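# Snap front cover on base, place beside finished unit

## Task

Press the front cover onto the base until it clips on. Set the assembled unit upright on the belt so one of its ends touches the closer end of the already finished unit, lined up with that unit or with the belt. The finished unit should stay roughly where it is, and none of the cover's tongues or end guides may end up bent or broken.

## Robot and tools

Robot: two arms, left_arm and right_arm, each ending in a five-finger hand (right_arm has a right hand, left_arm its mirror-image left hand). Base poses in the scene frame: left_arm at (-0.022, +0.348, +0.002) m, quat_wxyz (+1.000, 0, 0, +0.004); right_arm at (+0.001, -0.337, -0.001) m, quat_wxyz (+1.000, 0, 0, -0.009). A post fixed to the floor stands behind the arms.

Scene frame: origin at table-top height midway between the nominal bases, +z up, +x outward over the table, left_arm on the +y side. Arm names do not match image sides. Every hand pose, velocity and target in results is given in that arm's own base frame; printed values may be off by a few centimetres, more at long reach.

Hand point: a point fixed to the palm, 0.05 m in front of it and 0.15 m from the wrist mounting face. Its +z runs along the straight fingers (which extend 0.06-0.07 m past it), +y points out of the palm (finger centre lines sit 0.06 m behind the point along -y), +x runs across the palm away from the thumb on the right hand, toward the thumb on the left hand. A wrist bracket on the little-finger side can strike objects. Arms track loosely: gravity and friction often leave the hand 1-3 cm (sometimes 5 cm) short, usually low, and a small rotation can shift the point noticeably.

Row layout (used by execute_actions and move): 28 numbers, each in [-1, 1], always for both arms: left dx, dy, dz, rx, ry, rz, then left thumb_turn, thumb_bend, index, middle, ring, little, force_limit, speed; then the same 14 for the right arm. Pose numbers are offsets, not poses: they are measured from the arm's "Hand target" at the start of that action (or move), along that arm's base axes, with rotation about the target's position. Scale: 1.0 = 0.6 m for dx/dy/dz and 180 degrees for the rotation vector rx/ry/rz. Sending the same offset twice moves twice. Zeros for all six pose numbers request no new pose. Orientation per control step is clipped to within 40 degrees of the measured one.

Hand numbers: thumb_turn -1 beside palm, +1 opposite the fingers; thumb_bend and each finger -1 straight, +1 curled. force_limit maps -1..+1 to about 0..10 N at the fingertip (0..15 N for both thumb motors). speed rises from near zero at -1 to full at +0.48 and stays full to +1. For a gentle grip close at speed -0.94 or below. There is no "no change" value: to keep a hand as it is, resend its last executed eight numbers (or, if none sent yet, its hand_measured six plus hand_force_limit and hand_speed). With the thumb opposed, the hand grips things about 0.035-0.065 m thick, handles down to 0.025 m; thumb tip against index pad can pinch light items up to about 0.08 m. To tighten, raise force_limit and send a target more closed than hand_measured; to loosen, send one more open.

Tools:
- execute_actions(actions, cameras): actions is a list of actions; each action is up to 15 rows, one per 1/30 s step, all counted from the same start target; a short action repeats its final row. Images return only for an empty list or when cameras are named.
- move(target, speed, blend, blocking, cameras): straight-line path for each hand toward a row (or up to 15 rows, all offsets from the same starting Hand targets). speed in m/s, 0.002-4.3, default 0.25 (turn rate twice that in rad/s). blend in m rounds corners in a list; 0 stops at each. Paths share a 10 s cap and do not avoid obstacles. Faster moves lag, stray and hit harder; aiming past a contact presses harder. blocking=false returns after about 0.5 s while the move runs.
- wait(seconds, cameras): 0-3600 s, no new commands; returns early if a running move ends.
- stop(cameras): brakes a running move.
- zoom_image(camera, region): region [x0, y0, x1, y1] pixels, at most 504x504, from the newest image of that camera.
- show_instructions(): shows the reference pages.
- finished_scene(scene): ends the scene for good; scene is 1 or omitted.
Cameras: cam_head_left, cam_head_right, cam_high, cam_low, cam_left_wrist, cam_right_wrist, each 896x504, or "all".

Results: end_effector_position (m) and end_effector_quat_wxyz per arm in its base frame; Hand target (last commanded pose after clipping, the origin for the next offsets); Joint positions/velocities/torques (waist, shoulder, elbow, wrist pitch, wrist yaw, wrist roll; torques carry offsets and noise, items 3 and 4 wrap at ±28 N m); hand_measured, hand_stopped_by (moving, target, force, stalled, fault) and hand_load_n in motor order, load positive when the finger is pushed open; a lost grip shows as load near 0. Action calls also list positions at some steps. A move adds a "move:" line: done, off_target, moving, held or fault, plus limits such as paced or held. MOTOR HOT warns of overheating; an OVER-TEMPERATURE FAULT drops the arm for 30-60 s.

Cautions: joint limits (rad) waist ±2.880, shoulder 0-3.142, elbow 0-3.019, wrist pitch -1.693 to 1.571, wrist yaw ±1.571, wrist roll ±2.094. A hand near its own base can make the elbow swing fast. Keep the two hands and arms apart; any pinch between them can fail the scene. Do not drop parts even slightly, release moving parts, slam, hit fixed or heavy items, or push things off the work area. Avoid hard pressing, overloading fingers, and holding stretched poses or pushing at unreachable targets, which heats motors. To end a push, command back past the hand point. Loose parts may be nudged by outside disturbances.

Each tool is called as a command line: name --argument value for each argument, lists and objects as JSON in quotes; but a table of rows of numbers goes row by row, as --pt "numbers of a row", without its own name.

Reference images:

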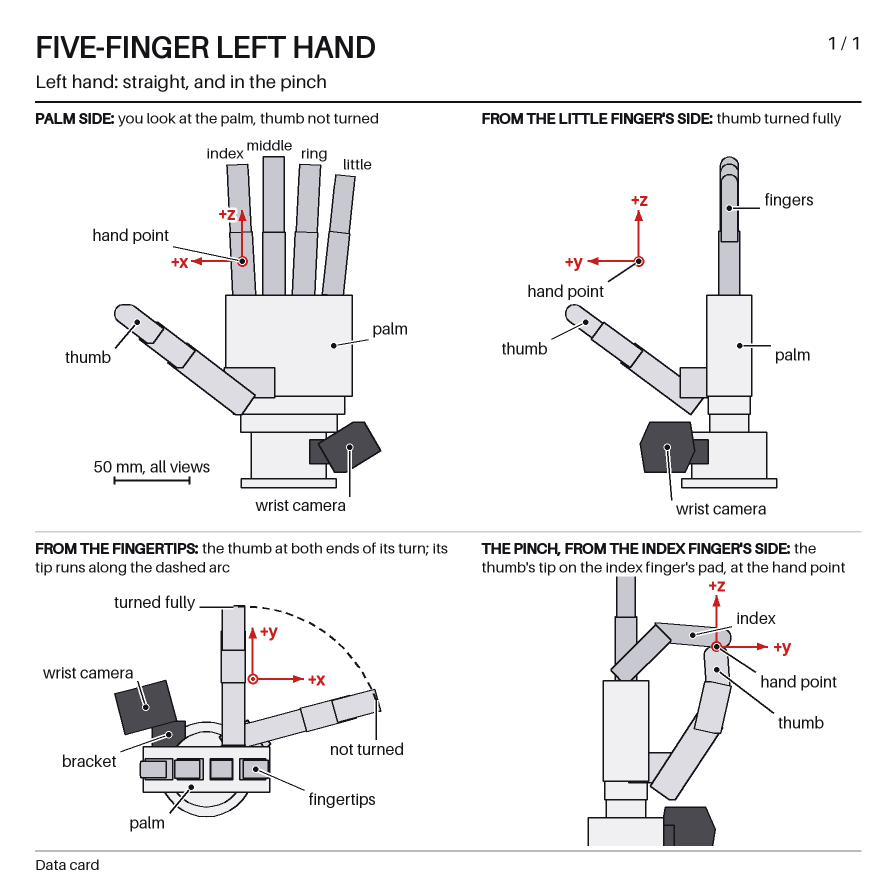

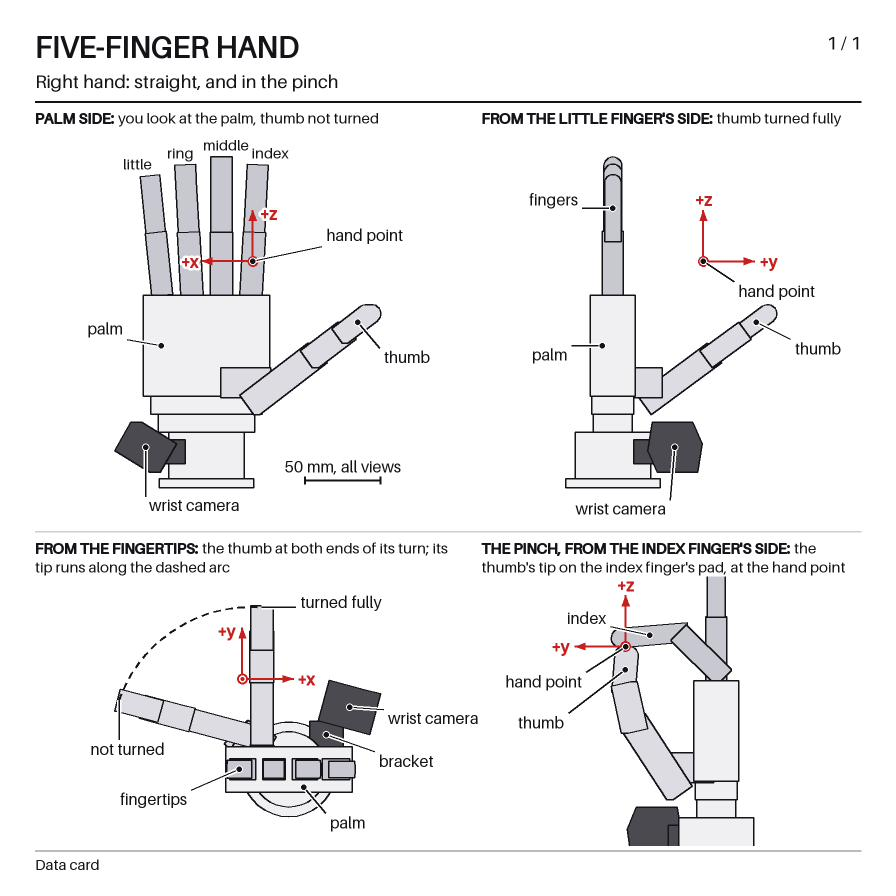

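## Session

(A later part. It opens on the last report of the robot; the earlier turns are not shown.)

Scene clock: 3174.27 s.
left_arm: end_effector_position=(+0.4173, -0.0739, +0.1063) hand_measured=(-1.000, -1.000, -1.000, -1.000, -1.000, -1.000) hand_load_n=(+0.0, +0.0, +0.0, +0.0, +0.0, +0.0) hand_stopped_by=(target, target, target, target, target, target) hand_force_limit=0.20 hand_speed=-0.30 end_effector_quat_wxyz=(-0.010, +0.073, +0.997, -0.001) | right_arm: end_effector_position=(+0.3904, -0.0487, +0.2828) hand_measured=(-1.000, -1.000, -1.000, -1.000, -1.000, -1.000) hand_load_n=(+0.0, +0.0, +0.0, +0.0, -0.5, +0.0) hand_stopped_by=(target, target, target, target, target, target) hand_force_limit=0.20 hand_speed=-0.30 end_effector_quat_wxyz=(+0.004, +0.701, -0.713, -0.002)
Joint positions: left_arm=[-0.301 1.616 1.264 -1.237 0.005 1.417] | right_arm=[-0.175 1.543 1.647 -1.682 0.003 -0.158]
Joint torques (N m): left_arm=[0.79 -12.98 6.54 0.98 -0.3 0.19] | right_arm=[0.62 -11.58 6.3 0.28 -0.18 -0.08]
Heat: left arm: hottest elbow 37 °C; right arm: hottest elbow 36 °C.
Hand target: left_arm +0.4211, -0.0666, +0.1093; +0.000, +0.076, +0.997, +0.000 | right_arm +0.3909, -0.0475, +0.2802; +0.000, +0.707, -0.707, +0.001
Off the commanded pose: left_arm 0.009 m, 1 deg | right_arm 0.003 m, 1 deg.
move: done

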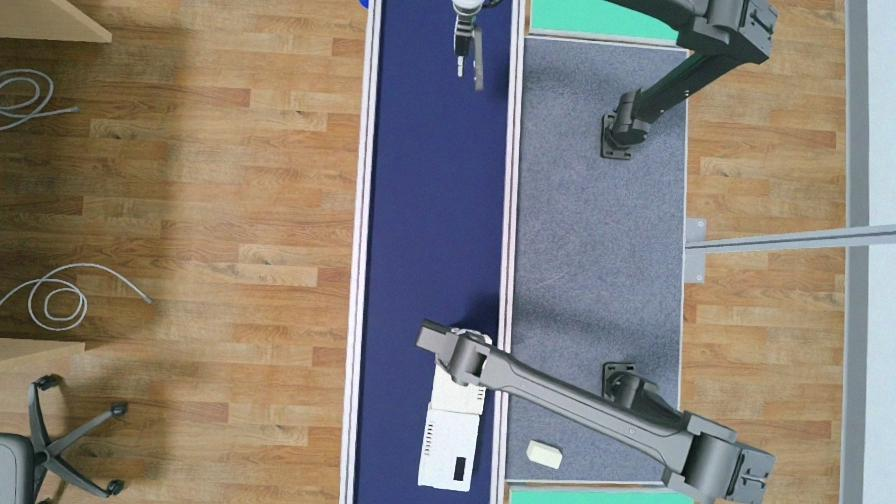

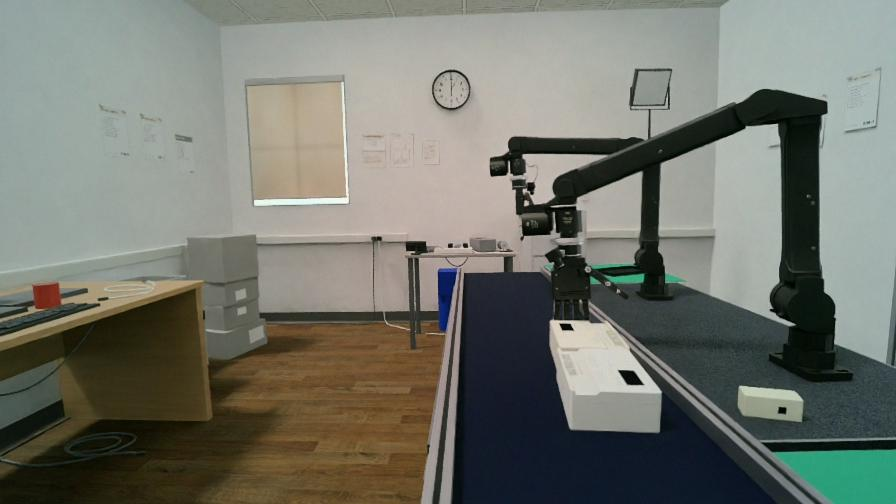

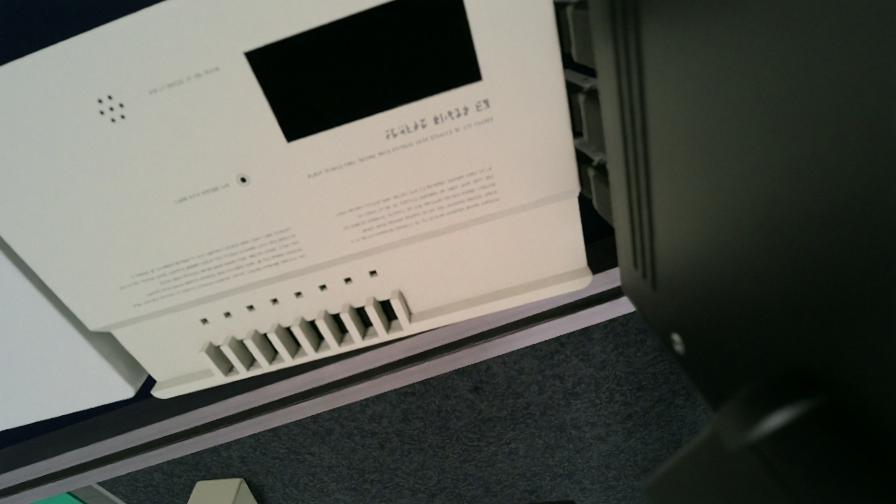

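move --pt "0 -0.02 0 0 0 0 -1 -1 -1 -1 -1 -1 0.2 -0.3 0 0 0 0 0 0 -1 -1 -1 -1 -1 -1 0.2 -0.3" --pt "-0.048 -0.02 0 0 0 -0.011 -1 -1 -1 -1 -1 -1 0.2 -0.3 0 0 0 0 0 0 -1 -1 -1 -1 -1 -1 0.2 -0.3" --pt "-0.048 0.005 0 0 0 -0.011 -1 -1 -1 -1 -1 -1 0.2 -0.3 0 0 0 0 0 0 -1 -1 -1 -1 -1 -1 0.2 -0.3" --speed '[0.04,0.04,0.02]' --cameras '["cam_high","cam_low","cam_left_wrist"]'

zoom_image --camera "cam_high" --region '[415, 380, 495, 425]'

zoom_image --camera "cam_low" --region '[530, 300, 680, 440]'

Scene clock: 3183.87 s.
left_arm: end_effector_position=(+0.3874, -0.0692, +0.1046) hand_measured=(-1.000, -1.000, -1.000, -1.000, -1.000, -1.000) hand_load_n=(+0.0, +0.0, +0.0, +0.0, +0.0, +0.0) hand_stopped_by=(target, target, target, target, target, target) hand_force_limit=0.20 hand_speed=-0.30 end_effector_quat_wxyz=(-0.013, +0.090, +0.996, +0.001) | right_arm: end_effector_position=(+0.3904, -0.0487, +0.2828) hand_measured=(-1.000, -1.000, -1.000, -1.000, -1.000, -1.000) hand_load_n=(+0.0, +0.0, +0.0, +0.0, +0.0, +0.0) hand_stopped_by=(target, target, target, target, target, target) hand_force_limit=0.20 hand_speed=-0.30 end_effector_quat_wxyz=(+0.004, +0.701, -0.713, -0.002)
Joint positions: left_arm=[-0.316 1.543 1.171 -1.223 0.003 1.435] | right_arm=[-0.175 1.543 1.647 -1.682 0.003 -0.158]
Joint torques (N m): left_arm=[0.67 -11.52 6.67 1.02 -0.23 0.18] | right_arm=[0.62 -11.52 6.31 0.28 -0.17 -0.08]
Heat: left arm: hottest elbow 36 °C; right arm: hottest elbow 36 °C.
Hand target: left_arm +0.3923, -0.0635, +0.1092; +0.000, +0.093, +0.996, +0.000 | right_arm +0.3909, -0.0475, +0.2802; +0.000, +0.707, -0.707, +0.001
Off the commanded pose: left_arm 0.009 m, 1 deg | right_arm 0.003 m, 1 deg.
move: done

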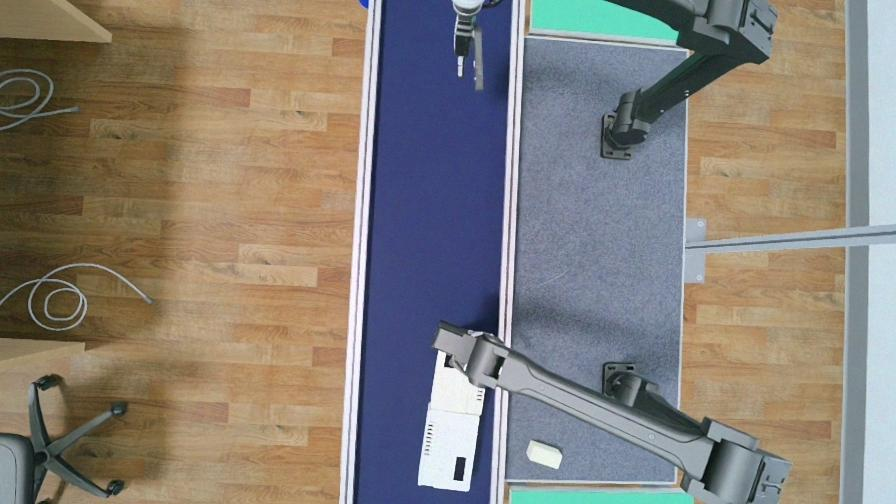

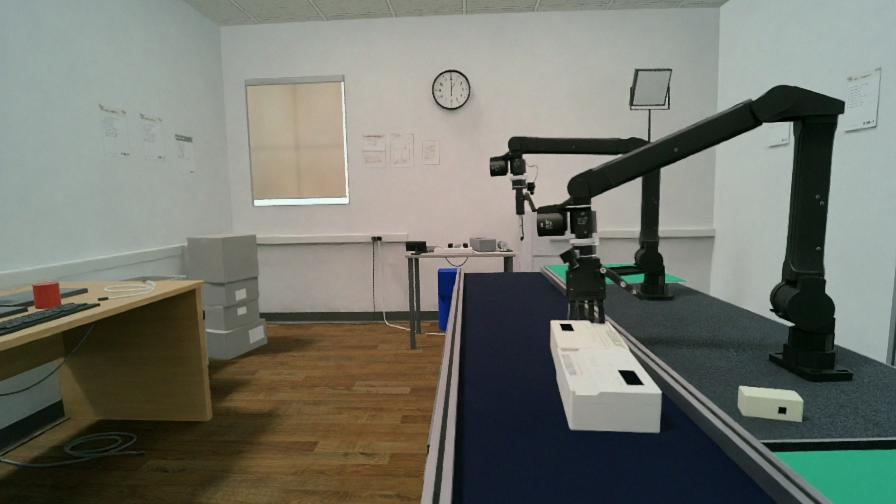

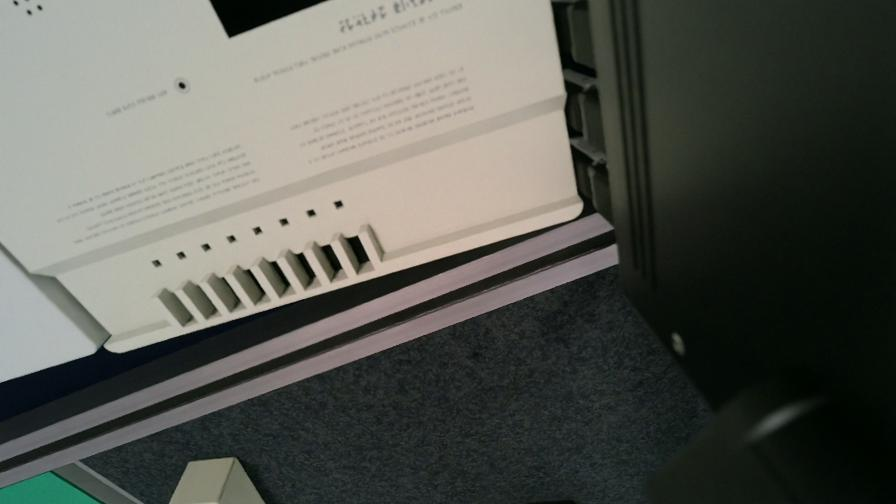

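Scaled by 6.300 from the camera's image (finer frame: 1280x720).

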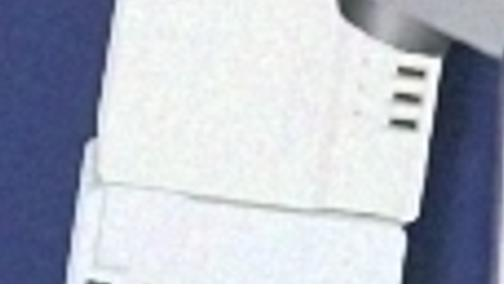

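Scaled by 3.360 from the camera's image (finer frame: 1280x720).

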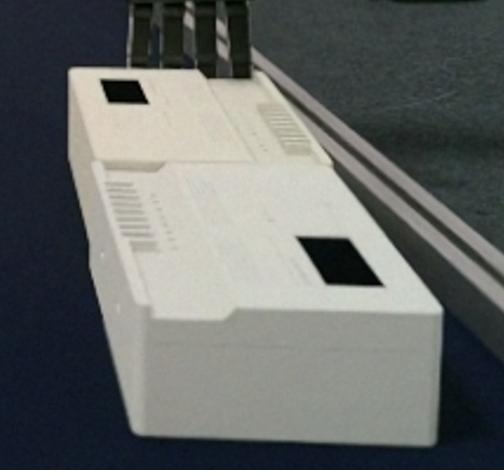

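move --target '[0,0.006,0,0,0,-0.003,-1,-1,-1,-1,-1,-1,0.2,-0.3,0,0,0,0,0,0,-1,-1,-1,-1,-1,-1,0.2,-0.3]' --speed 0.02 --cameras '["cam_high","cam_low","cam_left_wrist"]'

zoom_image --camera "cam_high" --region '[425, 395, 485, 425]'

zoom_image --camera "cam_low" --region '[540, 320, 640, 390]'

zoom_image --camera "cam_left_wrist" --region '[0, 240, 240, 400]'

Scene clock: 3187.70 s.
left_arm: end_effector_position=(+0.3871, -0.0665, +0.1044) hand_measured=(-1.000, -1.000, -1.000, -1.000, -1.000, -1.000) hand_load_n=(+0.0, +0.0, +0.0, -0.5, +0.0, +0.0) hand_stopped_by=(target, target, target, target, target, target) hand_force_limit=0.20 hand_speed=-0.30 end_effector_quat_wxyz=(-0.013, +0.095, +0.995, +0.000) | right_arm: end_effector_position=(+0.3904, -0.0487, +0.2828) hand_measured=(-1.000, -1.000, -1.000, -1.000, -1.000, -1.000) hand_load_n=(+0.0, +0.0, +0.0, +0.0, +0.0, -0.5) hand_stopped_by=(target, target, target, target, target, target) hand_force_limit=0.20 hand_speed=-0.30 end_effector_quat_wxyz=(+0.004, +0.701, -0.713, -0.002)
Joint positions: left_arm=[-0.31 1.54 1.167 -1.223 0.005 1.451] | right_arm=[-0.175 1.543 1.647 -1.682 0.003 -0.158]
Joint torques (N m): left_arm=[0.79 -11.99 6.68 1.06 -0.28 0.23] | right_arm=[0.62 -11.58 6.3 0.28 -0.17 -0.08]
Heat: left arm: hottest elbow 36 °C; right arm: hottest elbow 36 °C.
Hand target: left_arm +0.3922, -0.0600, +0.1092; -0.001, +0.098, +0.995, +0.000 | right_arm +0.3909, -0.0475, +0.2802; +0.000, +0.707, -0.707, +0.001
Off the commanded pose: left_arm 0.010 m, 2 deg | right_arm 0.003 m, 1 deg.
move: done

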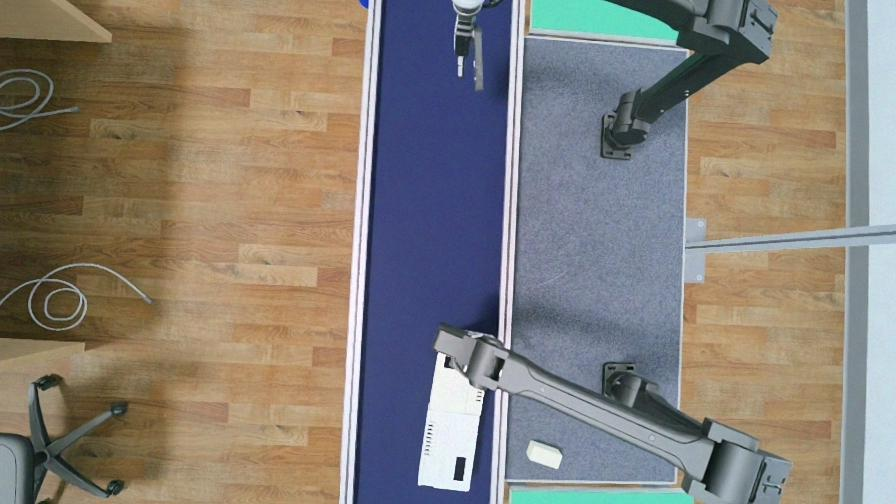

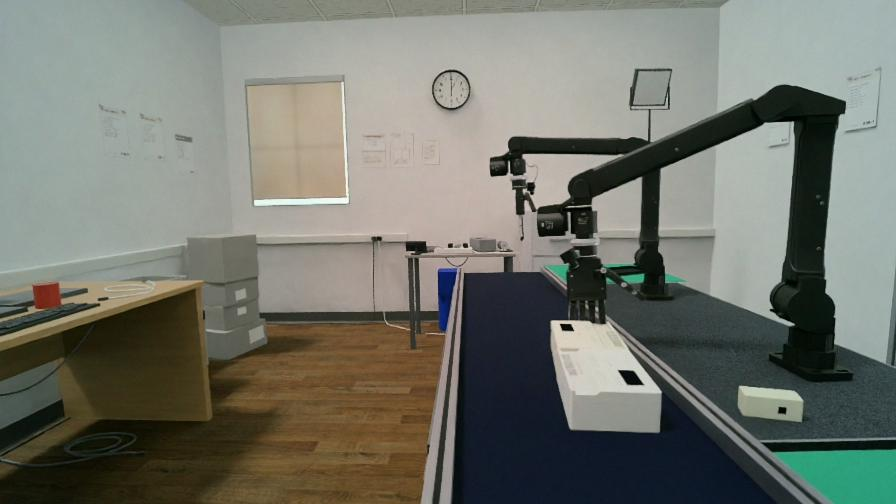

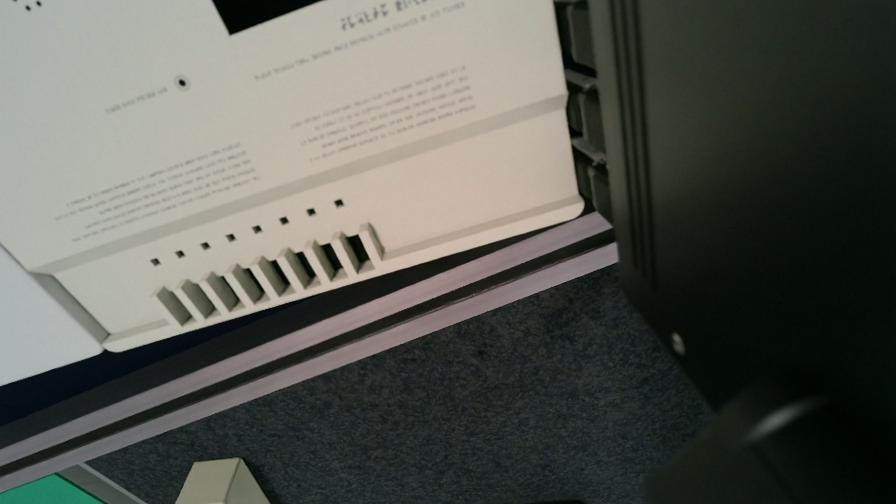

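Scaled by 8.400 from the camera's image (finer frame: 1280x720).

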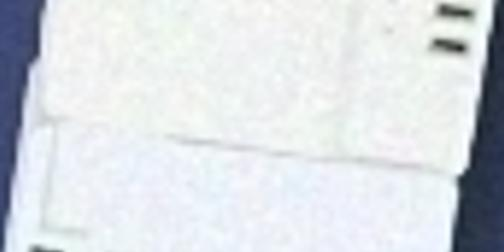

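Scaled by 5.040 from the camera's image (finer frame: 1280x720).

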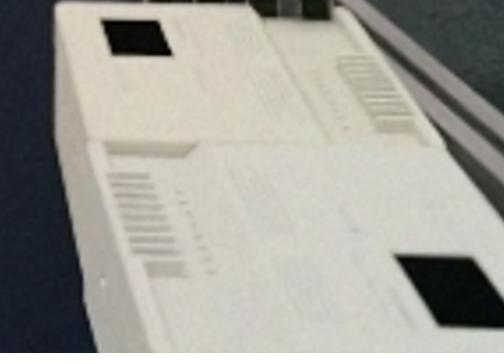

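Scaled by 2.100 from the camera's image (finer frame: 1280x720).

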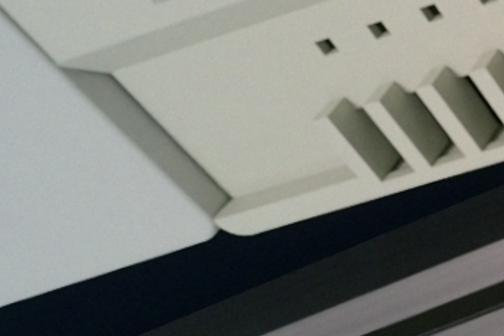

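move --target '[0.001,0.006,0,0,0,0,-1,-1,-1,-1,-1,-1,0.2,-0.3,0,0,0,0,0,0,-1,-1,-1,-1,-1,-1,0.2,-0.3]' --speed 0.02 --cameras '["cam_high","cam_low","cam_left_wrist"]'

zoom_image --camera "cam_high" --region '[425, 395, 485, 425]'

zoom_image --camera "cam_low" --region '[540, 320, 640, 390]'

zoom_image --camera "cam_left_wrist" --region '[0, 240, 240, 400]'

Scene clock: 3192.13 s.
left_arm: end_effector_position=(+0.3874, -0.0660, +0.1043) hand_measured=(-1.000, -1.000, -1.000, -1.000, -1.000, -1.000) hand_load_n=(+0.0, +0.0, +0.5, +0.0, +0.0, +0.0) hand_stopped_by=(target, target, target, target, target, target) hand_force_limit=0.20 hand_speed=-0.30 end_effector_quat_wxyz=(-0.013, +0.096, +0.995, -0.002) | right_arm: end_effector_position=(+0.3904, -0.0487, +0.2828) hand_measured=(-1.000, -1.000, -1.000, -1.000, -1.000, -1.000) hand_load_n=(+0.0, +0.0, +0.0, +0.0, +0.0, +0.0) hand_stopped_by=(target, target, target, target, target, target) hand_force_limit=0.20 hand_speed=-0.30 end_effector_quat_wxyz=(+0.004, +0.701, -0.713, -0.002)
Joint positions: left_arm=[-0.307 1.54 1.167 -1.223 0.009 1.456] | right_arm=[-0.175 1.543 1.647 -1.682 0.003 -0.158]
Joint torques (N m): left_arm=[1.32 -12.1 6.54 0.96 -0.44 0.27] | right_arm=[0.62 -11.58 6.31 0.28 -0.17 -0.08]
Heat: left arm: hottest elbow 36 °C; right arm: hottest elbow 36 °C.
Hand target: left_arm +0.3928, -0.0564, +0.1093; +0.000, +0.098, +0.995, +0.000 | right_arm +0.3909, -0.0475, +0.2802; +0.000, +0.707, -0.707, +0.001
Off the commanded pose: left_arm 0.012 m, 2 deg | right_arm 0.003 m, 1 deg.
move: off_target (left_arm)

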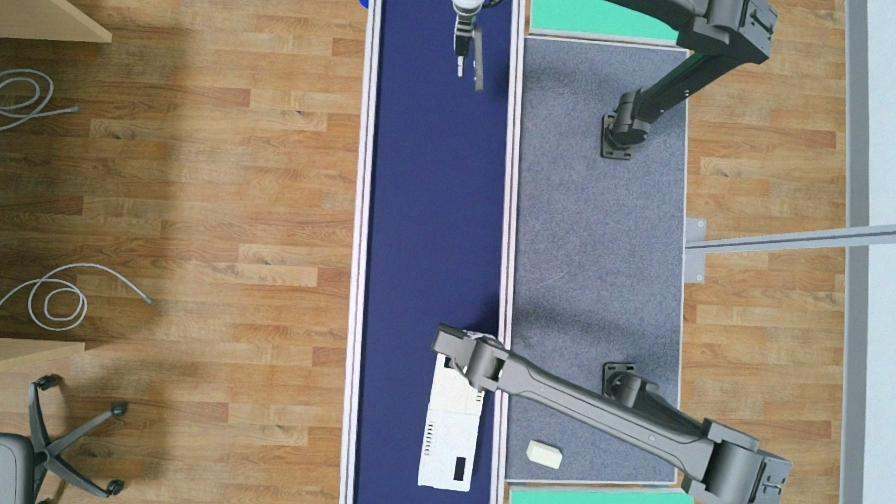

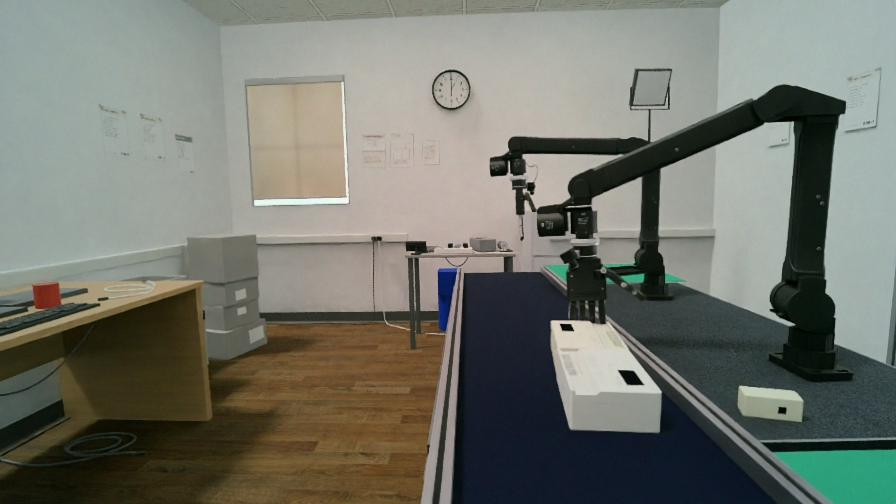

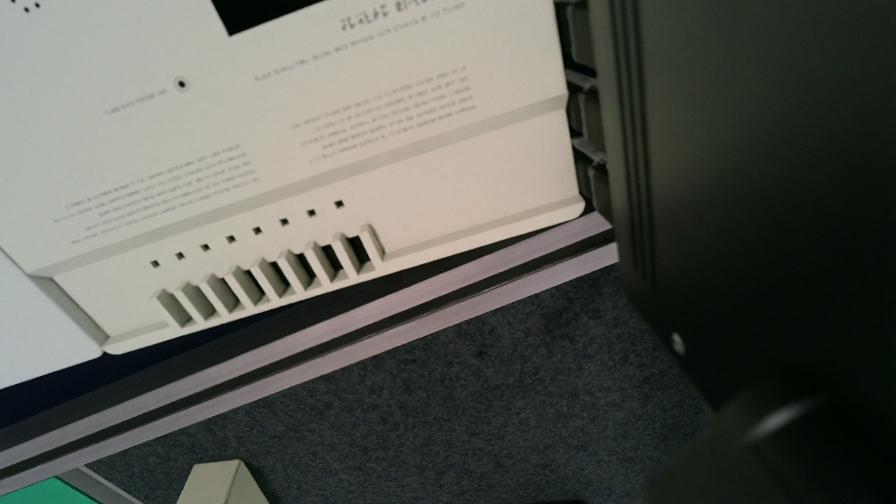

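Scaled by 8.400 from the camera's image (finer frame: 1280x720).

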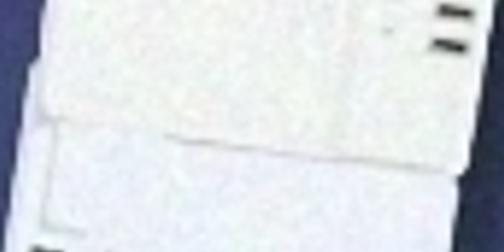

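Scaled by 5.040 from the camera's image (finer frame: 1280x720).

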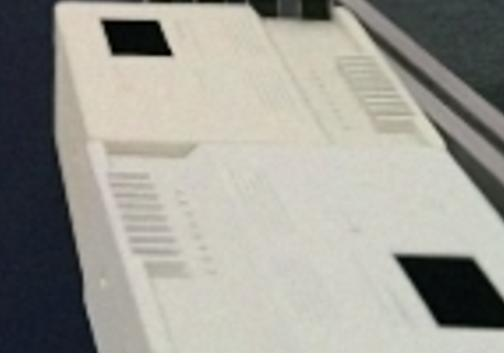

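Scaled by 2.100 from the camera's image (finer frame: 1280x720).

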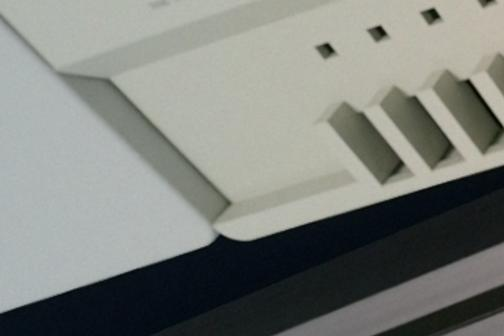

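move --pt "0 -0.06 0 0 0 0 -1 -1 -1 -1 -1 -1 0.2 -0.3 0 0 0 0 0 0 -1 -1 -1 -1 -1 -1 0.2 -0.3" --pt "0 -0.08 0.18 0 0 0.02 -1 -1 -1 -1 -1 -1 0.2 -0.3 0 0 0 0 0 0 -1 -1 -1 -1 -1 -1 0.2 -0.3" --pt "0.12 -0.1 0.22 0 0 0.25 -1 -1 -1 -1 -1 -1 0.2 -0.3 0 0 0 0 0 0 -1 -1 -1 -1 -1 -1 0.2 -0.3" --speed '[0.04,0.12,0.15]' --cameras '["cam_high","cam_low","cam_left_wrist"]'

zoom_image --camera "cam_high" --region '[405, 320, 505, 500]'

zoom_image --camera "cam_low" --region '[530, 300, 680, 440]'

Scene clock: 3201.57 s.
left_arm: end_effector_position=(+0.4545, -0.1163, +0.2304) hand_measured=(-1.000, -1.000, -1.000, -1.000, -1.000, -1.000) hand_load_n=(+0.0, +0.0, +0.0, +0.0, +0.0, +0.0) hand_stopped_by=(target, target, target, target, target, target) hand_force_limit=0.20 hand_speed=-0.30 end_effector_quat_wxyz=(-0.011, -0.279, +0.960, +0.005) | right_arm: end_effector_position=(+0.3904, -0.0487, +0.2828) hand_measured=(-1.000, -1.000, -1.000, -1.000, -1.000, -1.000) hand_load_n=(+0.0, +0.0, +0.0, +0.0, +0.0, +0.0) hand_stopped_by=(target, target, target, target, target, target) hand_force_limit=0.20 hand_speed=-0.30 end_effector_quat_wxyz=(+0.004, +0.701, -0.713, -0.002)
Joint positions: left_arm=[-0.284 1.758 1.777 -1.614 0.003 0.721] | right_arm=[-0.175 1.543 1.647 -1.682 0.003 -0.158]
Joint torques (N m): left_arm=[0.32 -13.63 10.5 0.16 -0.17 -0.11] | right_arm=[0.62 -11.52 6.31 0.28 -0.18 -0.08]
Heat: left arm: hottest elbow 37 °C; right arm: hottest elbow 36 °C.
Hand target: left_arm +0.4649, -0.1164, +0.2413; +0.000, -0.290, +0.957, +0.000 | right_arm +0.3909, -0.0475, +0.2802; +0.000, +0.707, -0.707, +0.001
Off the commanded pose: left_arm 0.015 m, 2 deg | right_arm 0.003 m, 1 deg.
move: off_target (left_arm)

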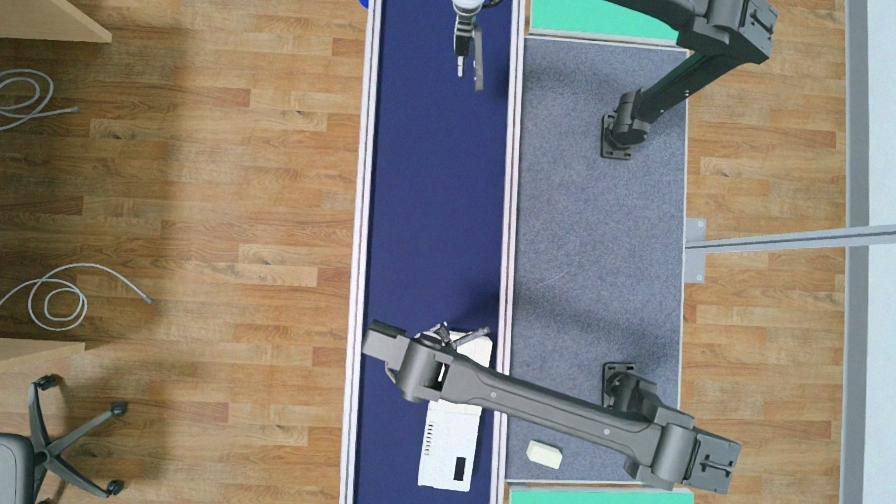

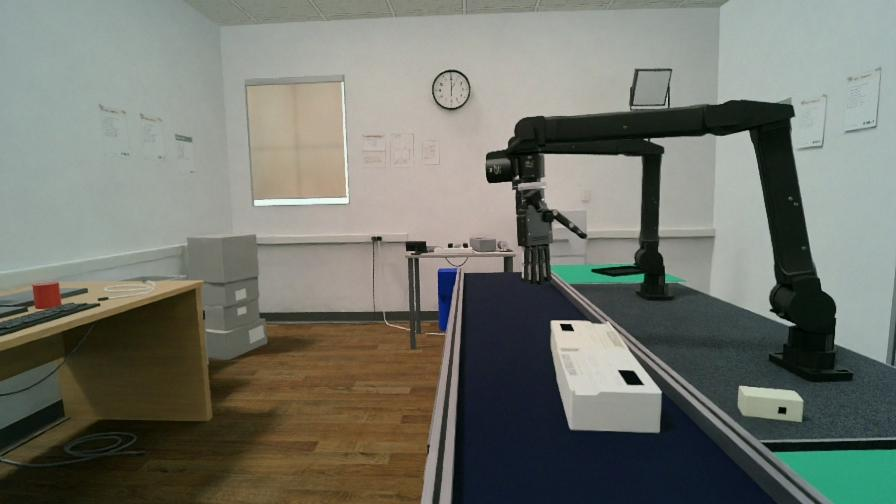

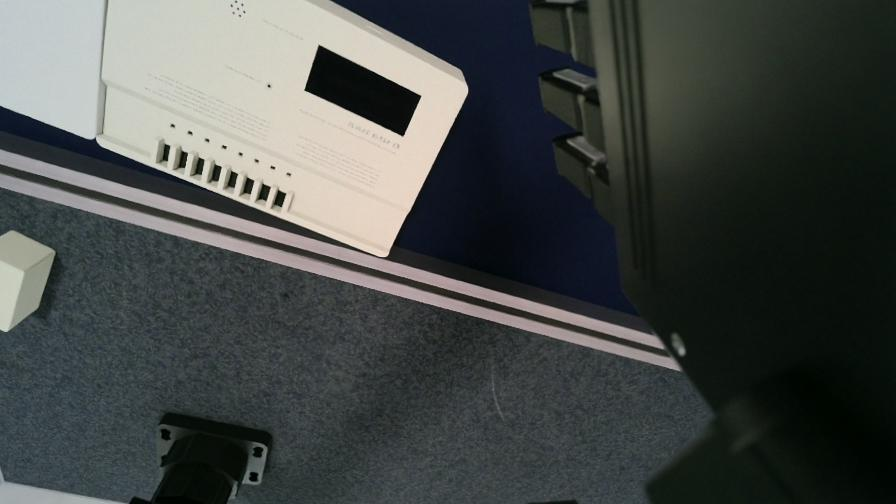

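Scaled by 2.800 from the camera's image (finer frame: 1280x720).

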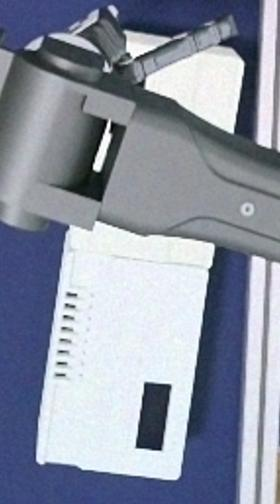

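Scaled by 3.360 from the camera's image (finer frame: 1280x720).

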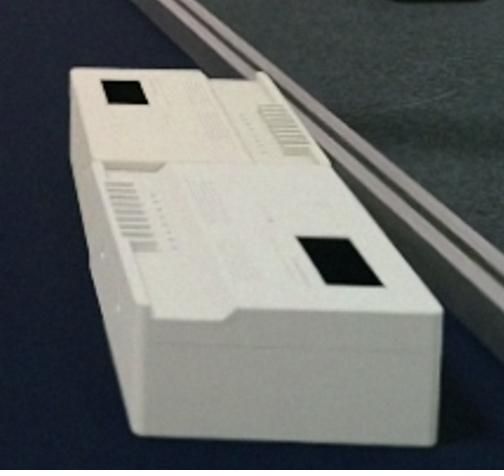

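zoom_image --camera "cam_left_wrist" --region '[40, 0, 200, 180]'

zoom_image --camera "cam_low" --region '[545, 325, 615, 375]'

Scaled by 2.800 from the camera's image (finer frame: 1280x720).

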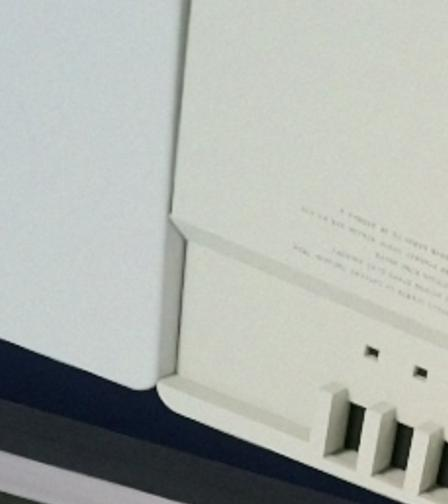

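Scaled by 7.200 from the camera's image (finer frame: 1280x720).

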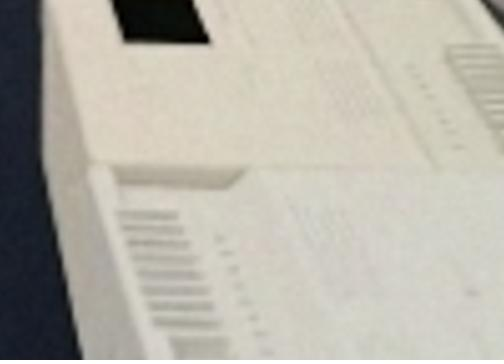

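move --target '[-0.03,0.17,-0.05,0,0,-0.1,-1,-1,-1,-1,-1,-1,0.2,-0.3,0,0,0,0,0,0,-1,-1,-1,-1,-1,-1,0.2,-0.3]' --speed 0.15 --cameras '["cam_high","cam_left_wrist","cam_head_left"]'

Scene clock: 3207.63 s.
left_arm: end_effector_position=(+0.4448, -0.0167, +0.2056) hand_measured=(-1.000, -1.000, -1.000, -1.000, -1.000, -1.000) hand_load_n=(+0.0, +0.0, +0.0, +0.0, +0.0, +0.0) hand_stopped_by=(target, target, target, target, target, target) hand_force_limit=0.20 hand_speed=-0.30 end_effector_quat_wxyz=(-0.013, -0.143, +0.990, +0.004) | right_arm: end_effector_position=(+0.3904, -0.0487, +0.2828) hand_measured=(-1.000, -1.000, -1.000, -1.000, -1.000, -1.000) hand_load_n=(+0.0, +0.0, +0.0, +0.0, +0.0, +0.0) hand_stopped_by=(target, target, target, target, target, target) hand_force_limit=0.20 hand_speed=-0.30 end_effector_quat_wxyz=(+0.004, +0.701, -0.713, -0.002)
Joint positions: left_arm=[-0.132 1.658 1.58 -1.521 -0.001 1.152] | right_arm=[-0.175 1.543 1.647 -1.682 0.003 -0.158]
Joint torques (N m): left_arm=[-0.09 -14.68 7.1 1.02 -0.06 0.16] | right_arm=[0.56 -11.58 6.3 0.28 -0.18 -0.08]
Heat: left arm: hottest elbow 38 °C; right arm: hottest elbow 36 °C.
Hand target: left_arm +0.4469, -0.0145, +0.2113; +0.000, -0.137, +0.991, +0.000 | right_arm +0.3909, -0.0475, +0.2802; +0.000, +0.707, -0.707, +0.001
Off the commanded pose: left_arm 0.006 m, 2 deg | right_arm 0.003 m, 1 deg.
move: done
Images, in order (width x height): cam_head_left 896x504, cam_high 896x504, cam_left_wrist 896x504.

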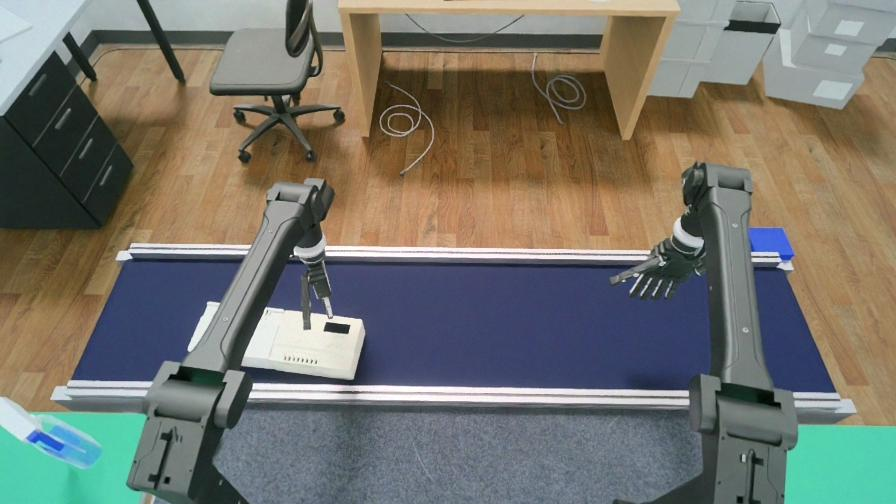

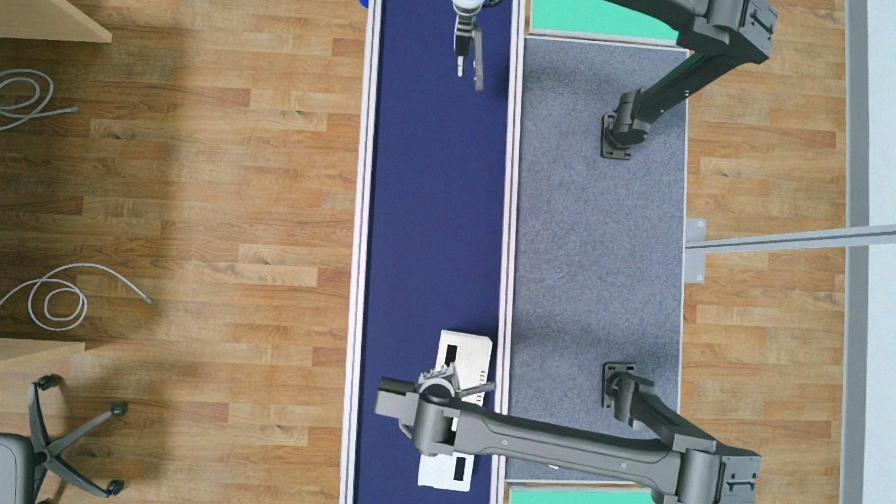

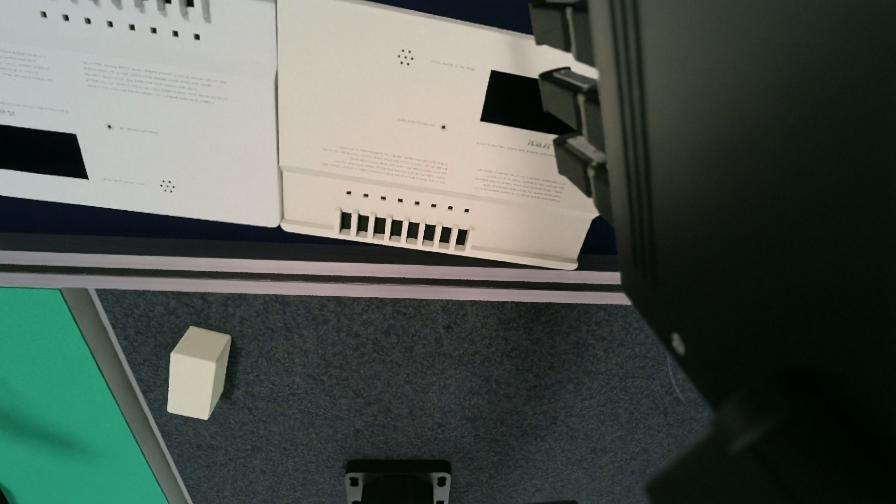

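zoom_image --camera "cam_left_wrist" --region '[220, 0, 340, 110]'

zoom_image --camera "cam_left_wrist" --region '[220, 130, 340, 250]'

zoom_image --camera "cam_left_wrist" --region '[0, 0, 504, 290]'

Scaled by 4.200 from the camera's image (finer frame: 1280x720).

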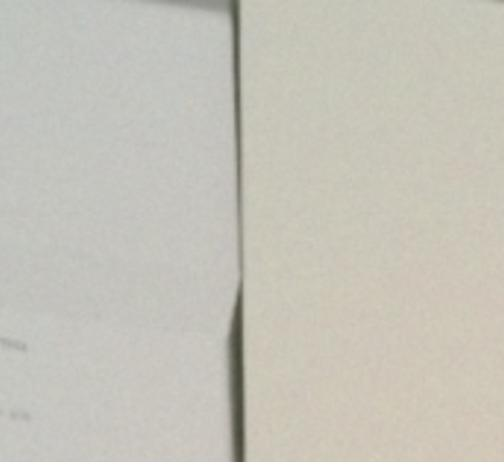

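Scaled by 4.200 from the camera's image (finer frame: 1280x720).

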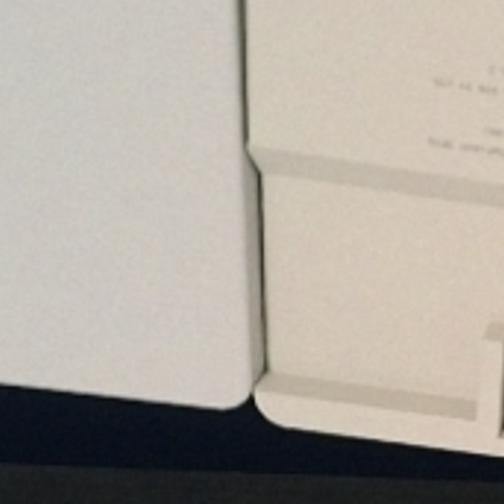

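Scaled by 1.000.

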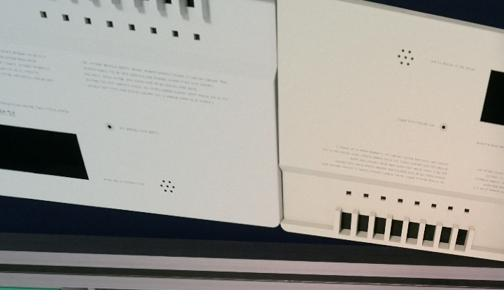

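move --pt "-0.0732 -0.1675 0 0 0 -0.14 -1 -1 -1 -1 -1 -1 0.2 -0.3 0 0 0 0 0 0 -1 -1 -1 -1 -1 -1 0.2 -0.3" --pt "-0.0732 -0.1675 -0.17 0 0 -0.14 -1 -1 -1 -1 -1 -1 0.2 -0.3 0 0 0 0 0 0 -1 -1 -1 -1 -1 -1 0.2 -0.3" --pt "-0.0732 -0.09 -0.17 0 0 -0.14 -1 -1 -1 -1 -1 -1 0.2 -0.3 0 0 0 0 0 0 -1 -1 -1 -1 -1 -1 0.2 -0.3" --speed '[0.15,0.1,0.04]' --cameras '["cam_left_wrist"]'

Scene clock: 3224.33 s.
left_arm: end_effector_position=(+0.3985, -0.0713, +0.1048) hand_measured=(-1.000, -1.000, -1.000, -1.000, -1.000, -1.000) hand_load_n=(+0.0, +0.0, +0.0, +0.0, +0.0, +0.0) hand_stopped_by=(target, target, target, target, target, target) hand_force_limit=0.20 hand_speed=-0.30 end_effector_quat_wxyz=(-0.013, +0.079, +0.997, +0.002) | right_arm: end_effector_position=(+0.3904, -0.0487, +0.2828) hand_measured=(-1.000, -1.000, -1.000, -1.000, -1.000, -1.000) hand_load_n=(+0.0, +0.0, +0.0, +0.0, +0.0, +0.0) hand_stopped_by=(target, target, target, target, target, target) hand_force_limit=0.20 hand_speed=-0.30 end_effector_quat_wxyz=(+0.004, +0.701, -0.713, -0.002)
Joint positions: left_arm=[-0.311 1.576 1.209 -1.231 0.002 1.417] | right_arm=[-0.175 1.543 1.647 -1.682 0.003 -0.158]
Joint torques (N m): left_arm=[-0.03 -12.51 6.65 0.98 -0.14 0.16] | right_arm=[0.56 -11.58 6.3 0.28 -0.18 -0.08]
Heat: left arm: hottest elbow 37 °C; right arm: hottest elbow 36 °C.
Hand target: left_arm +0.4029, -0.0683, +0.1093; +0.000, +0.082, +0.997, +0.000 | right_arm +0.3909, -0.0475, +0.2802; +0.000, +0.707, -0.707, +0.001
Off the commanded pose: left_arm 0.007 m, 2 deg | right_arm 0.003 m, 1 deg.
move: done

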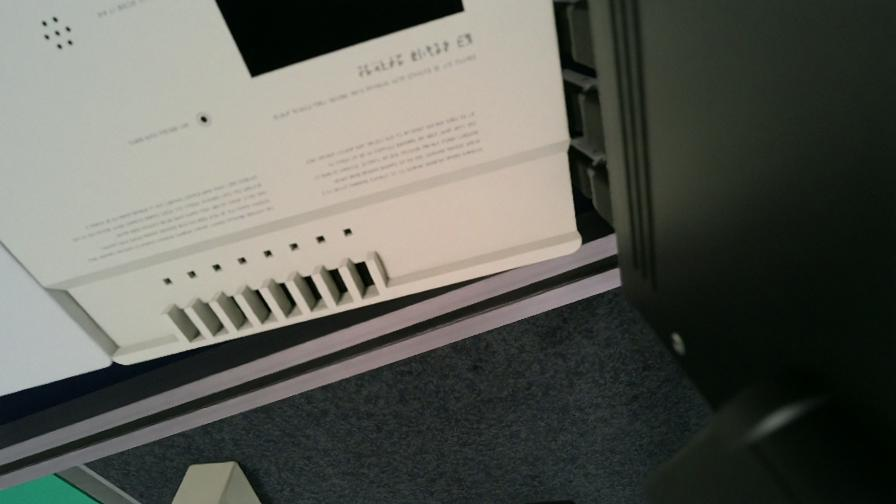

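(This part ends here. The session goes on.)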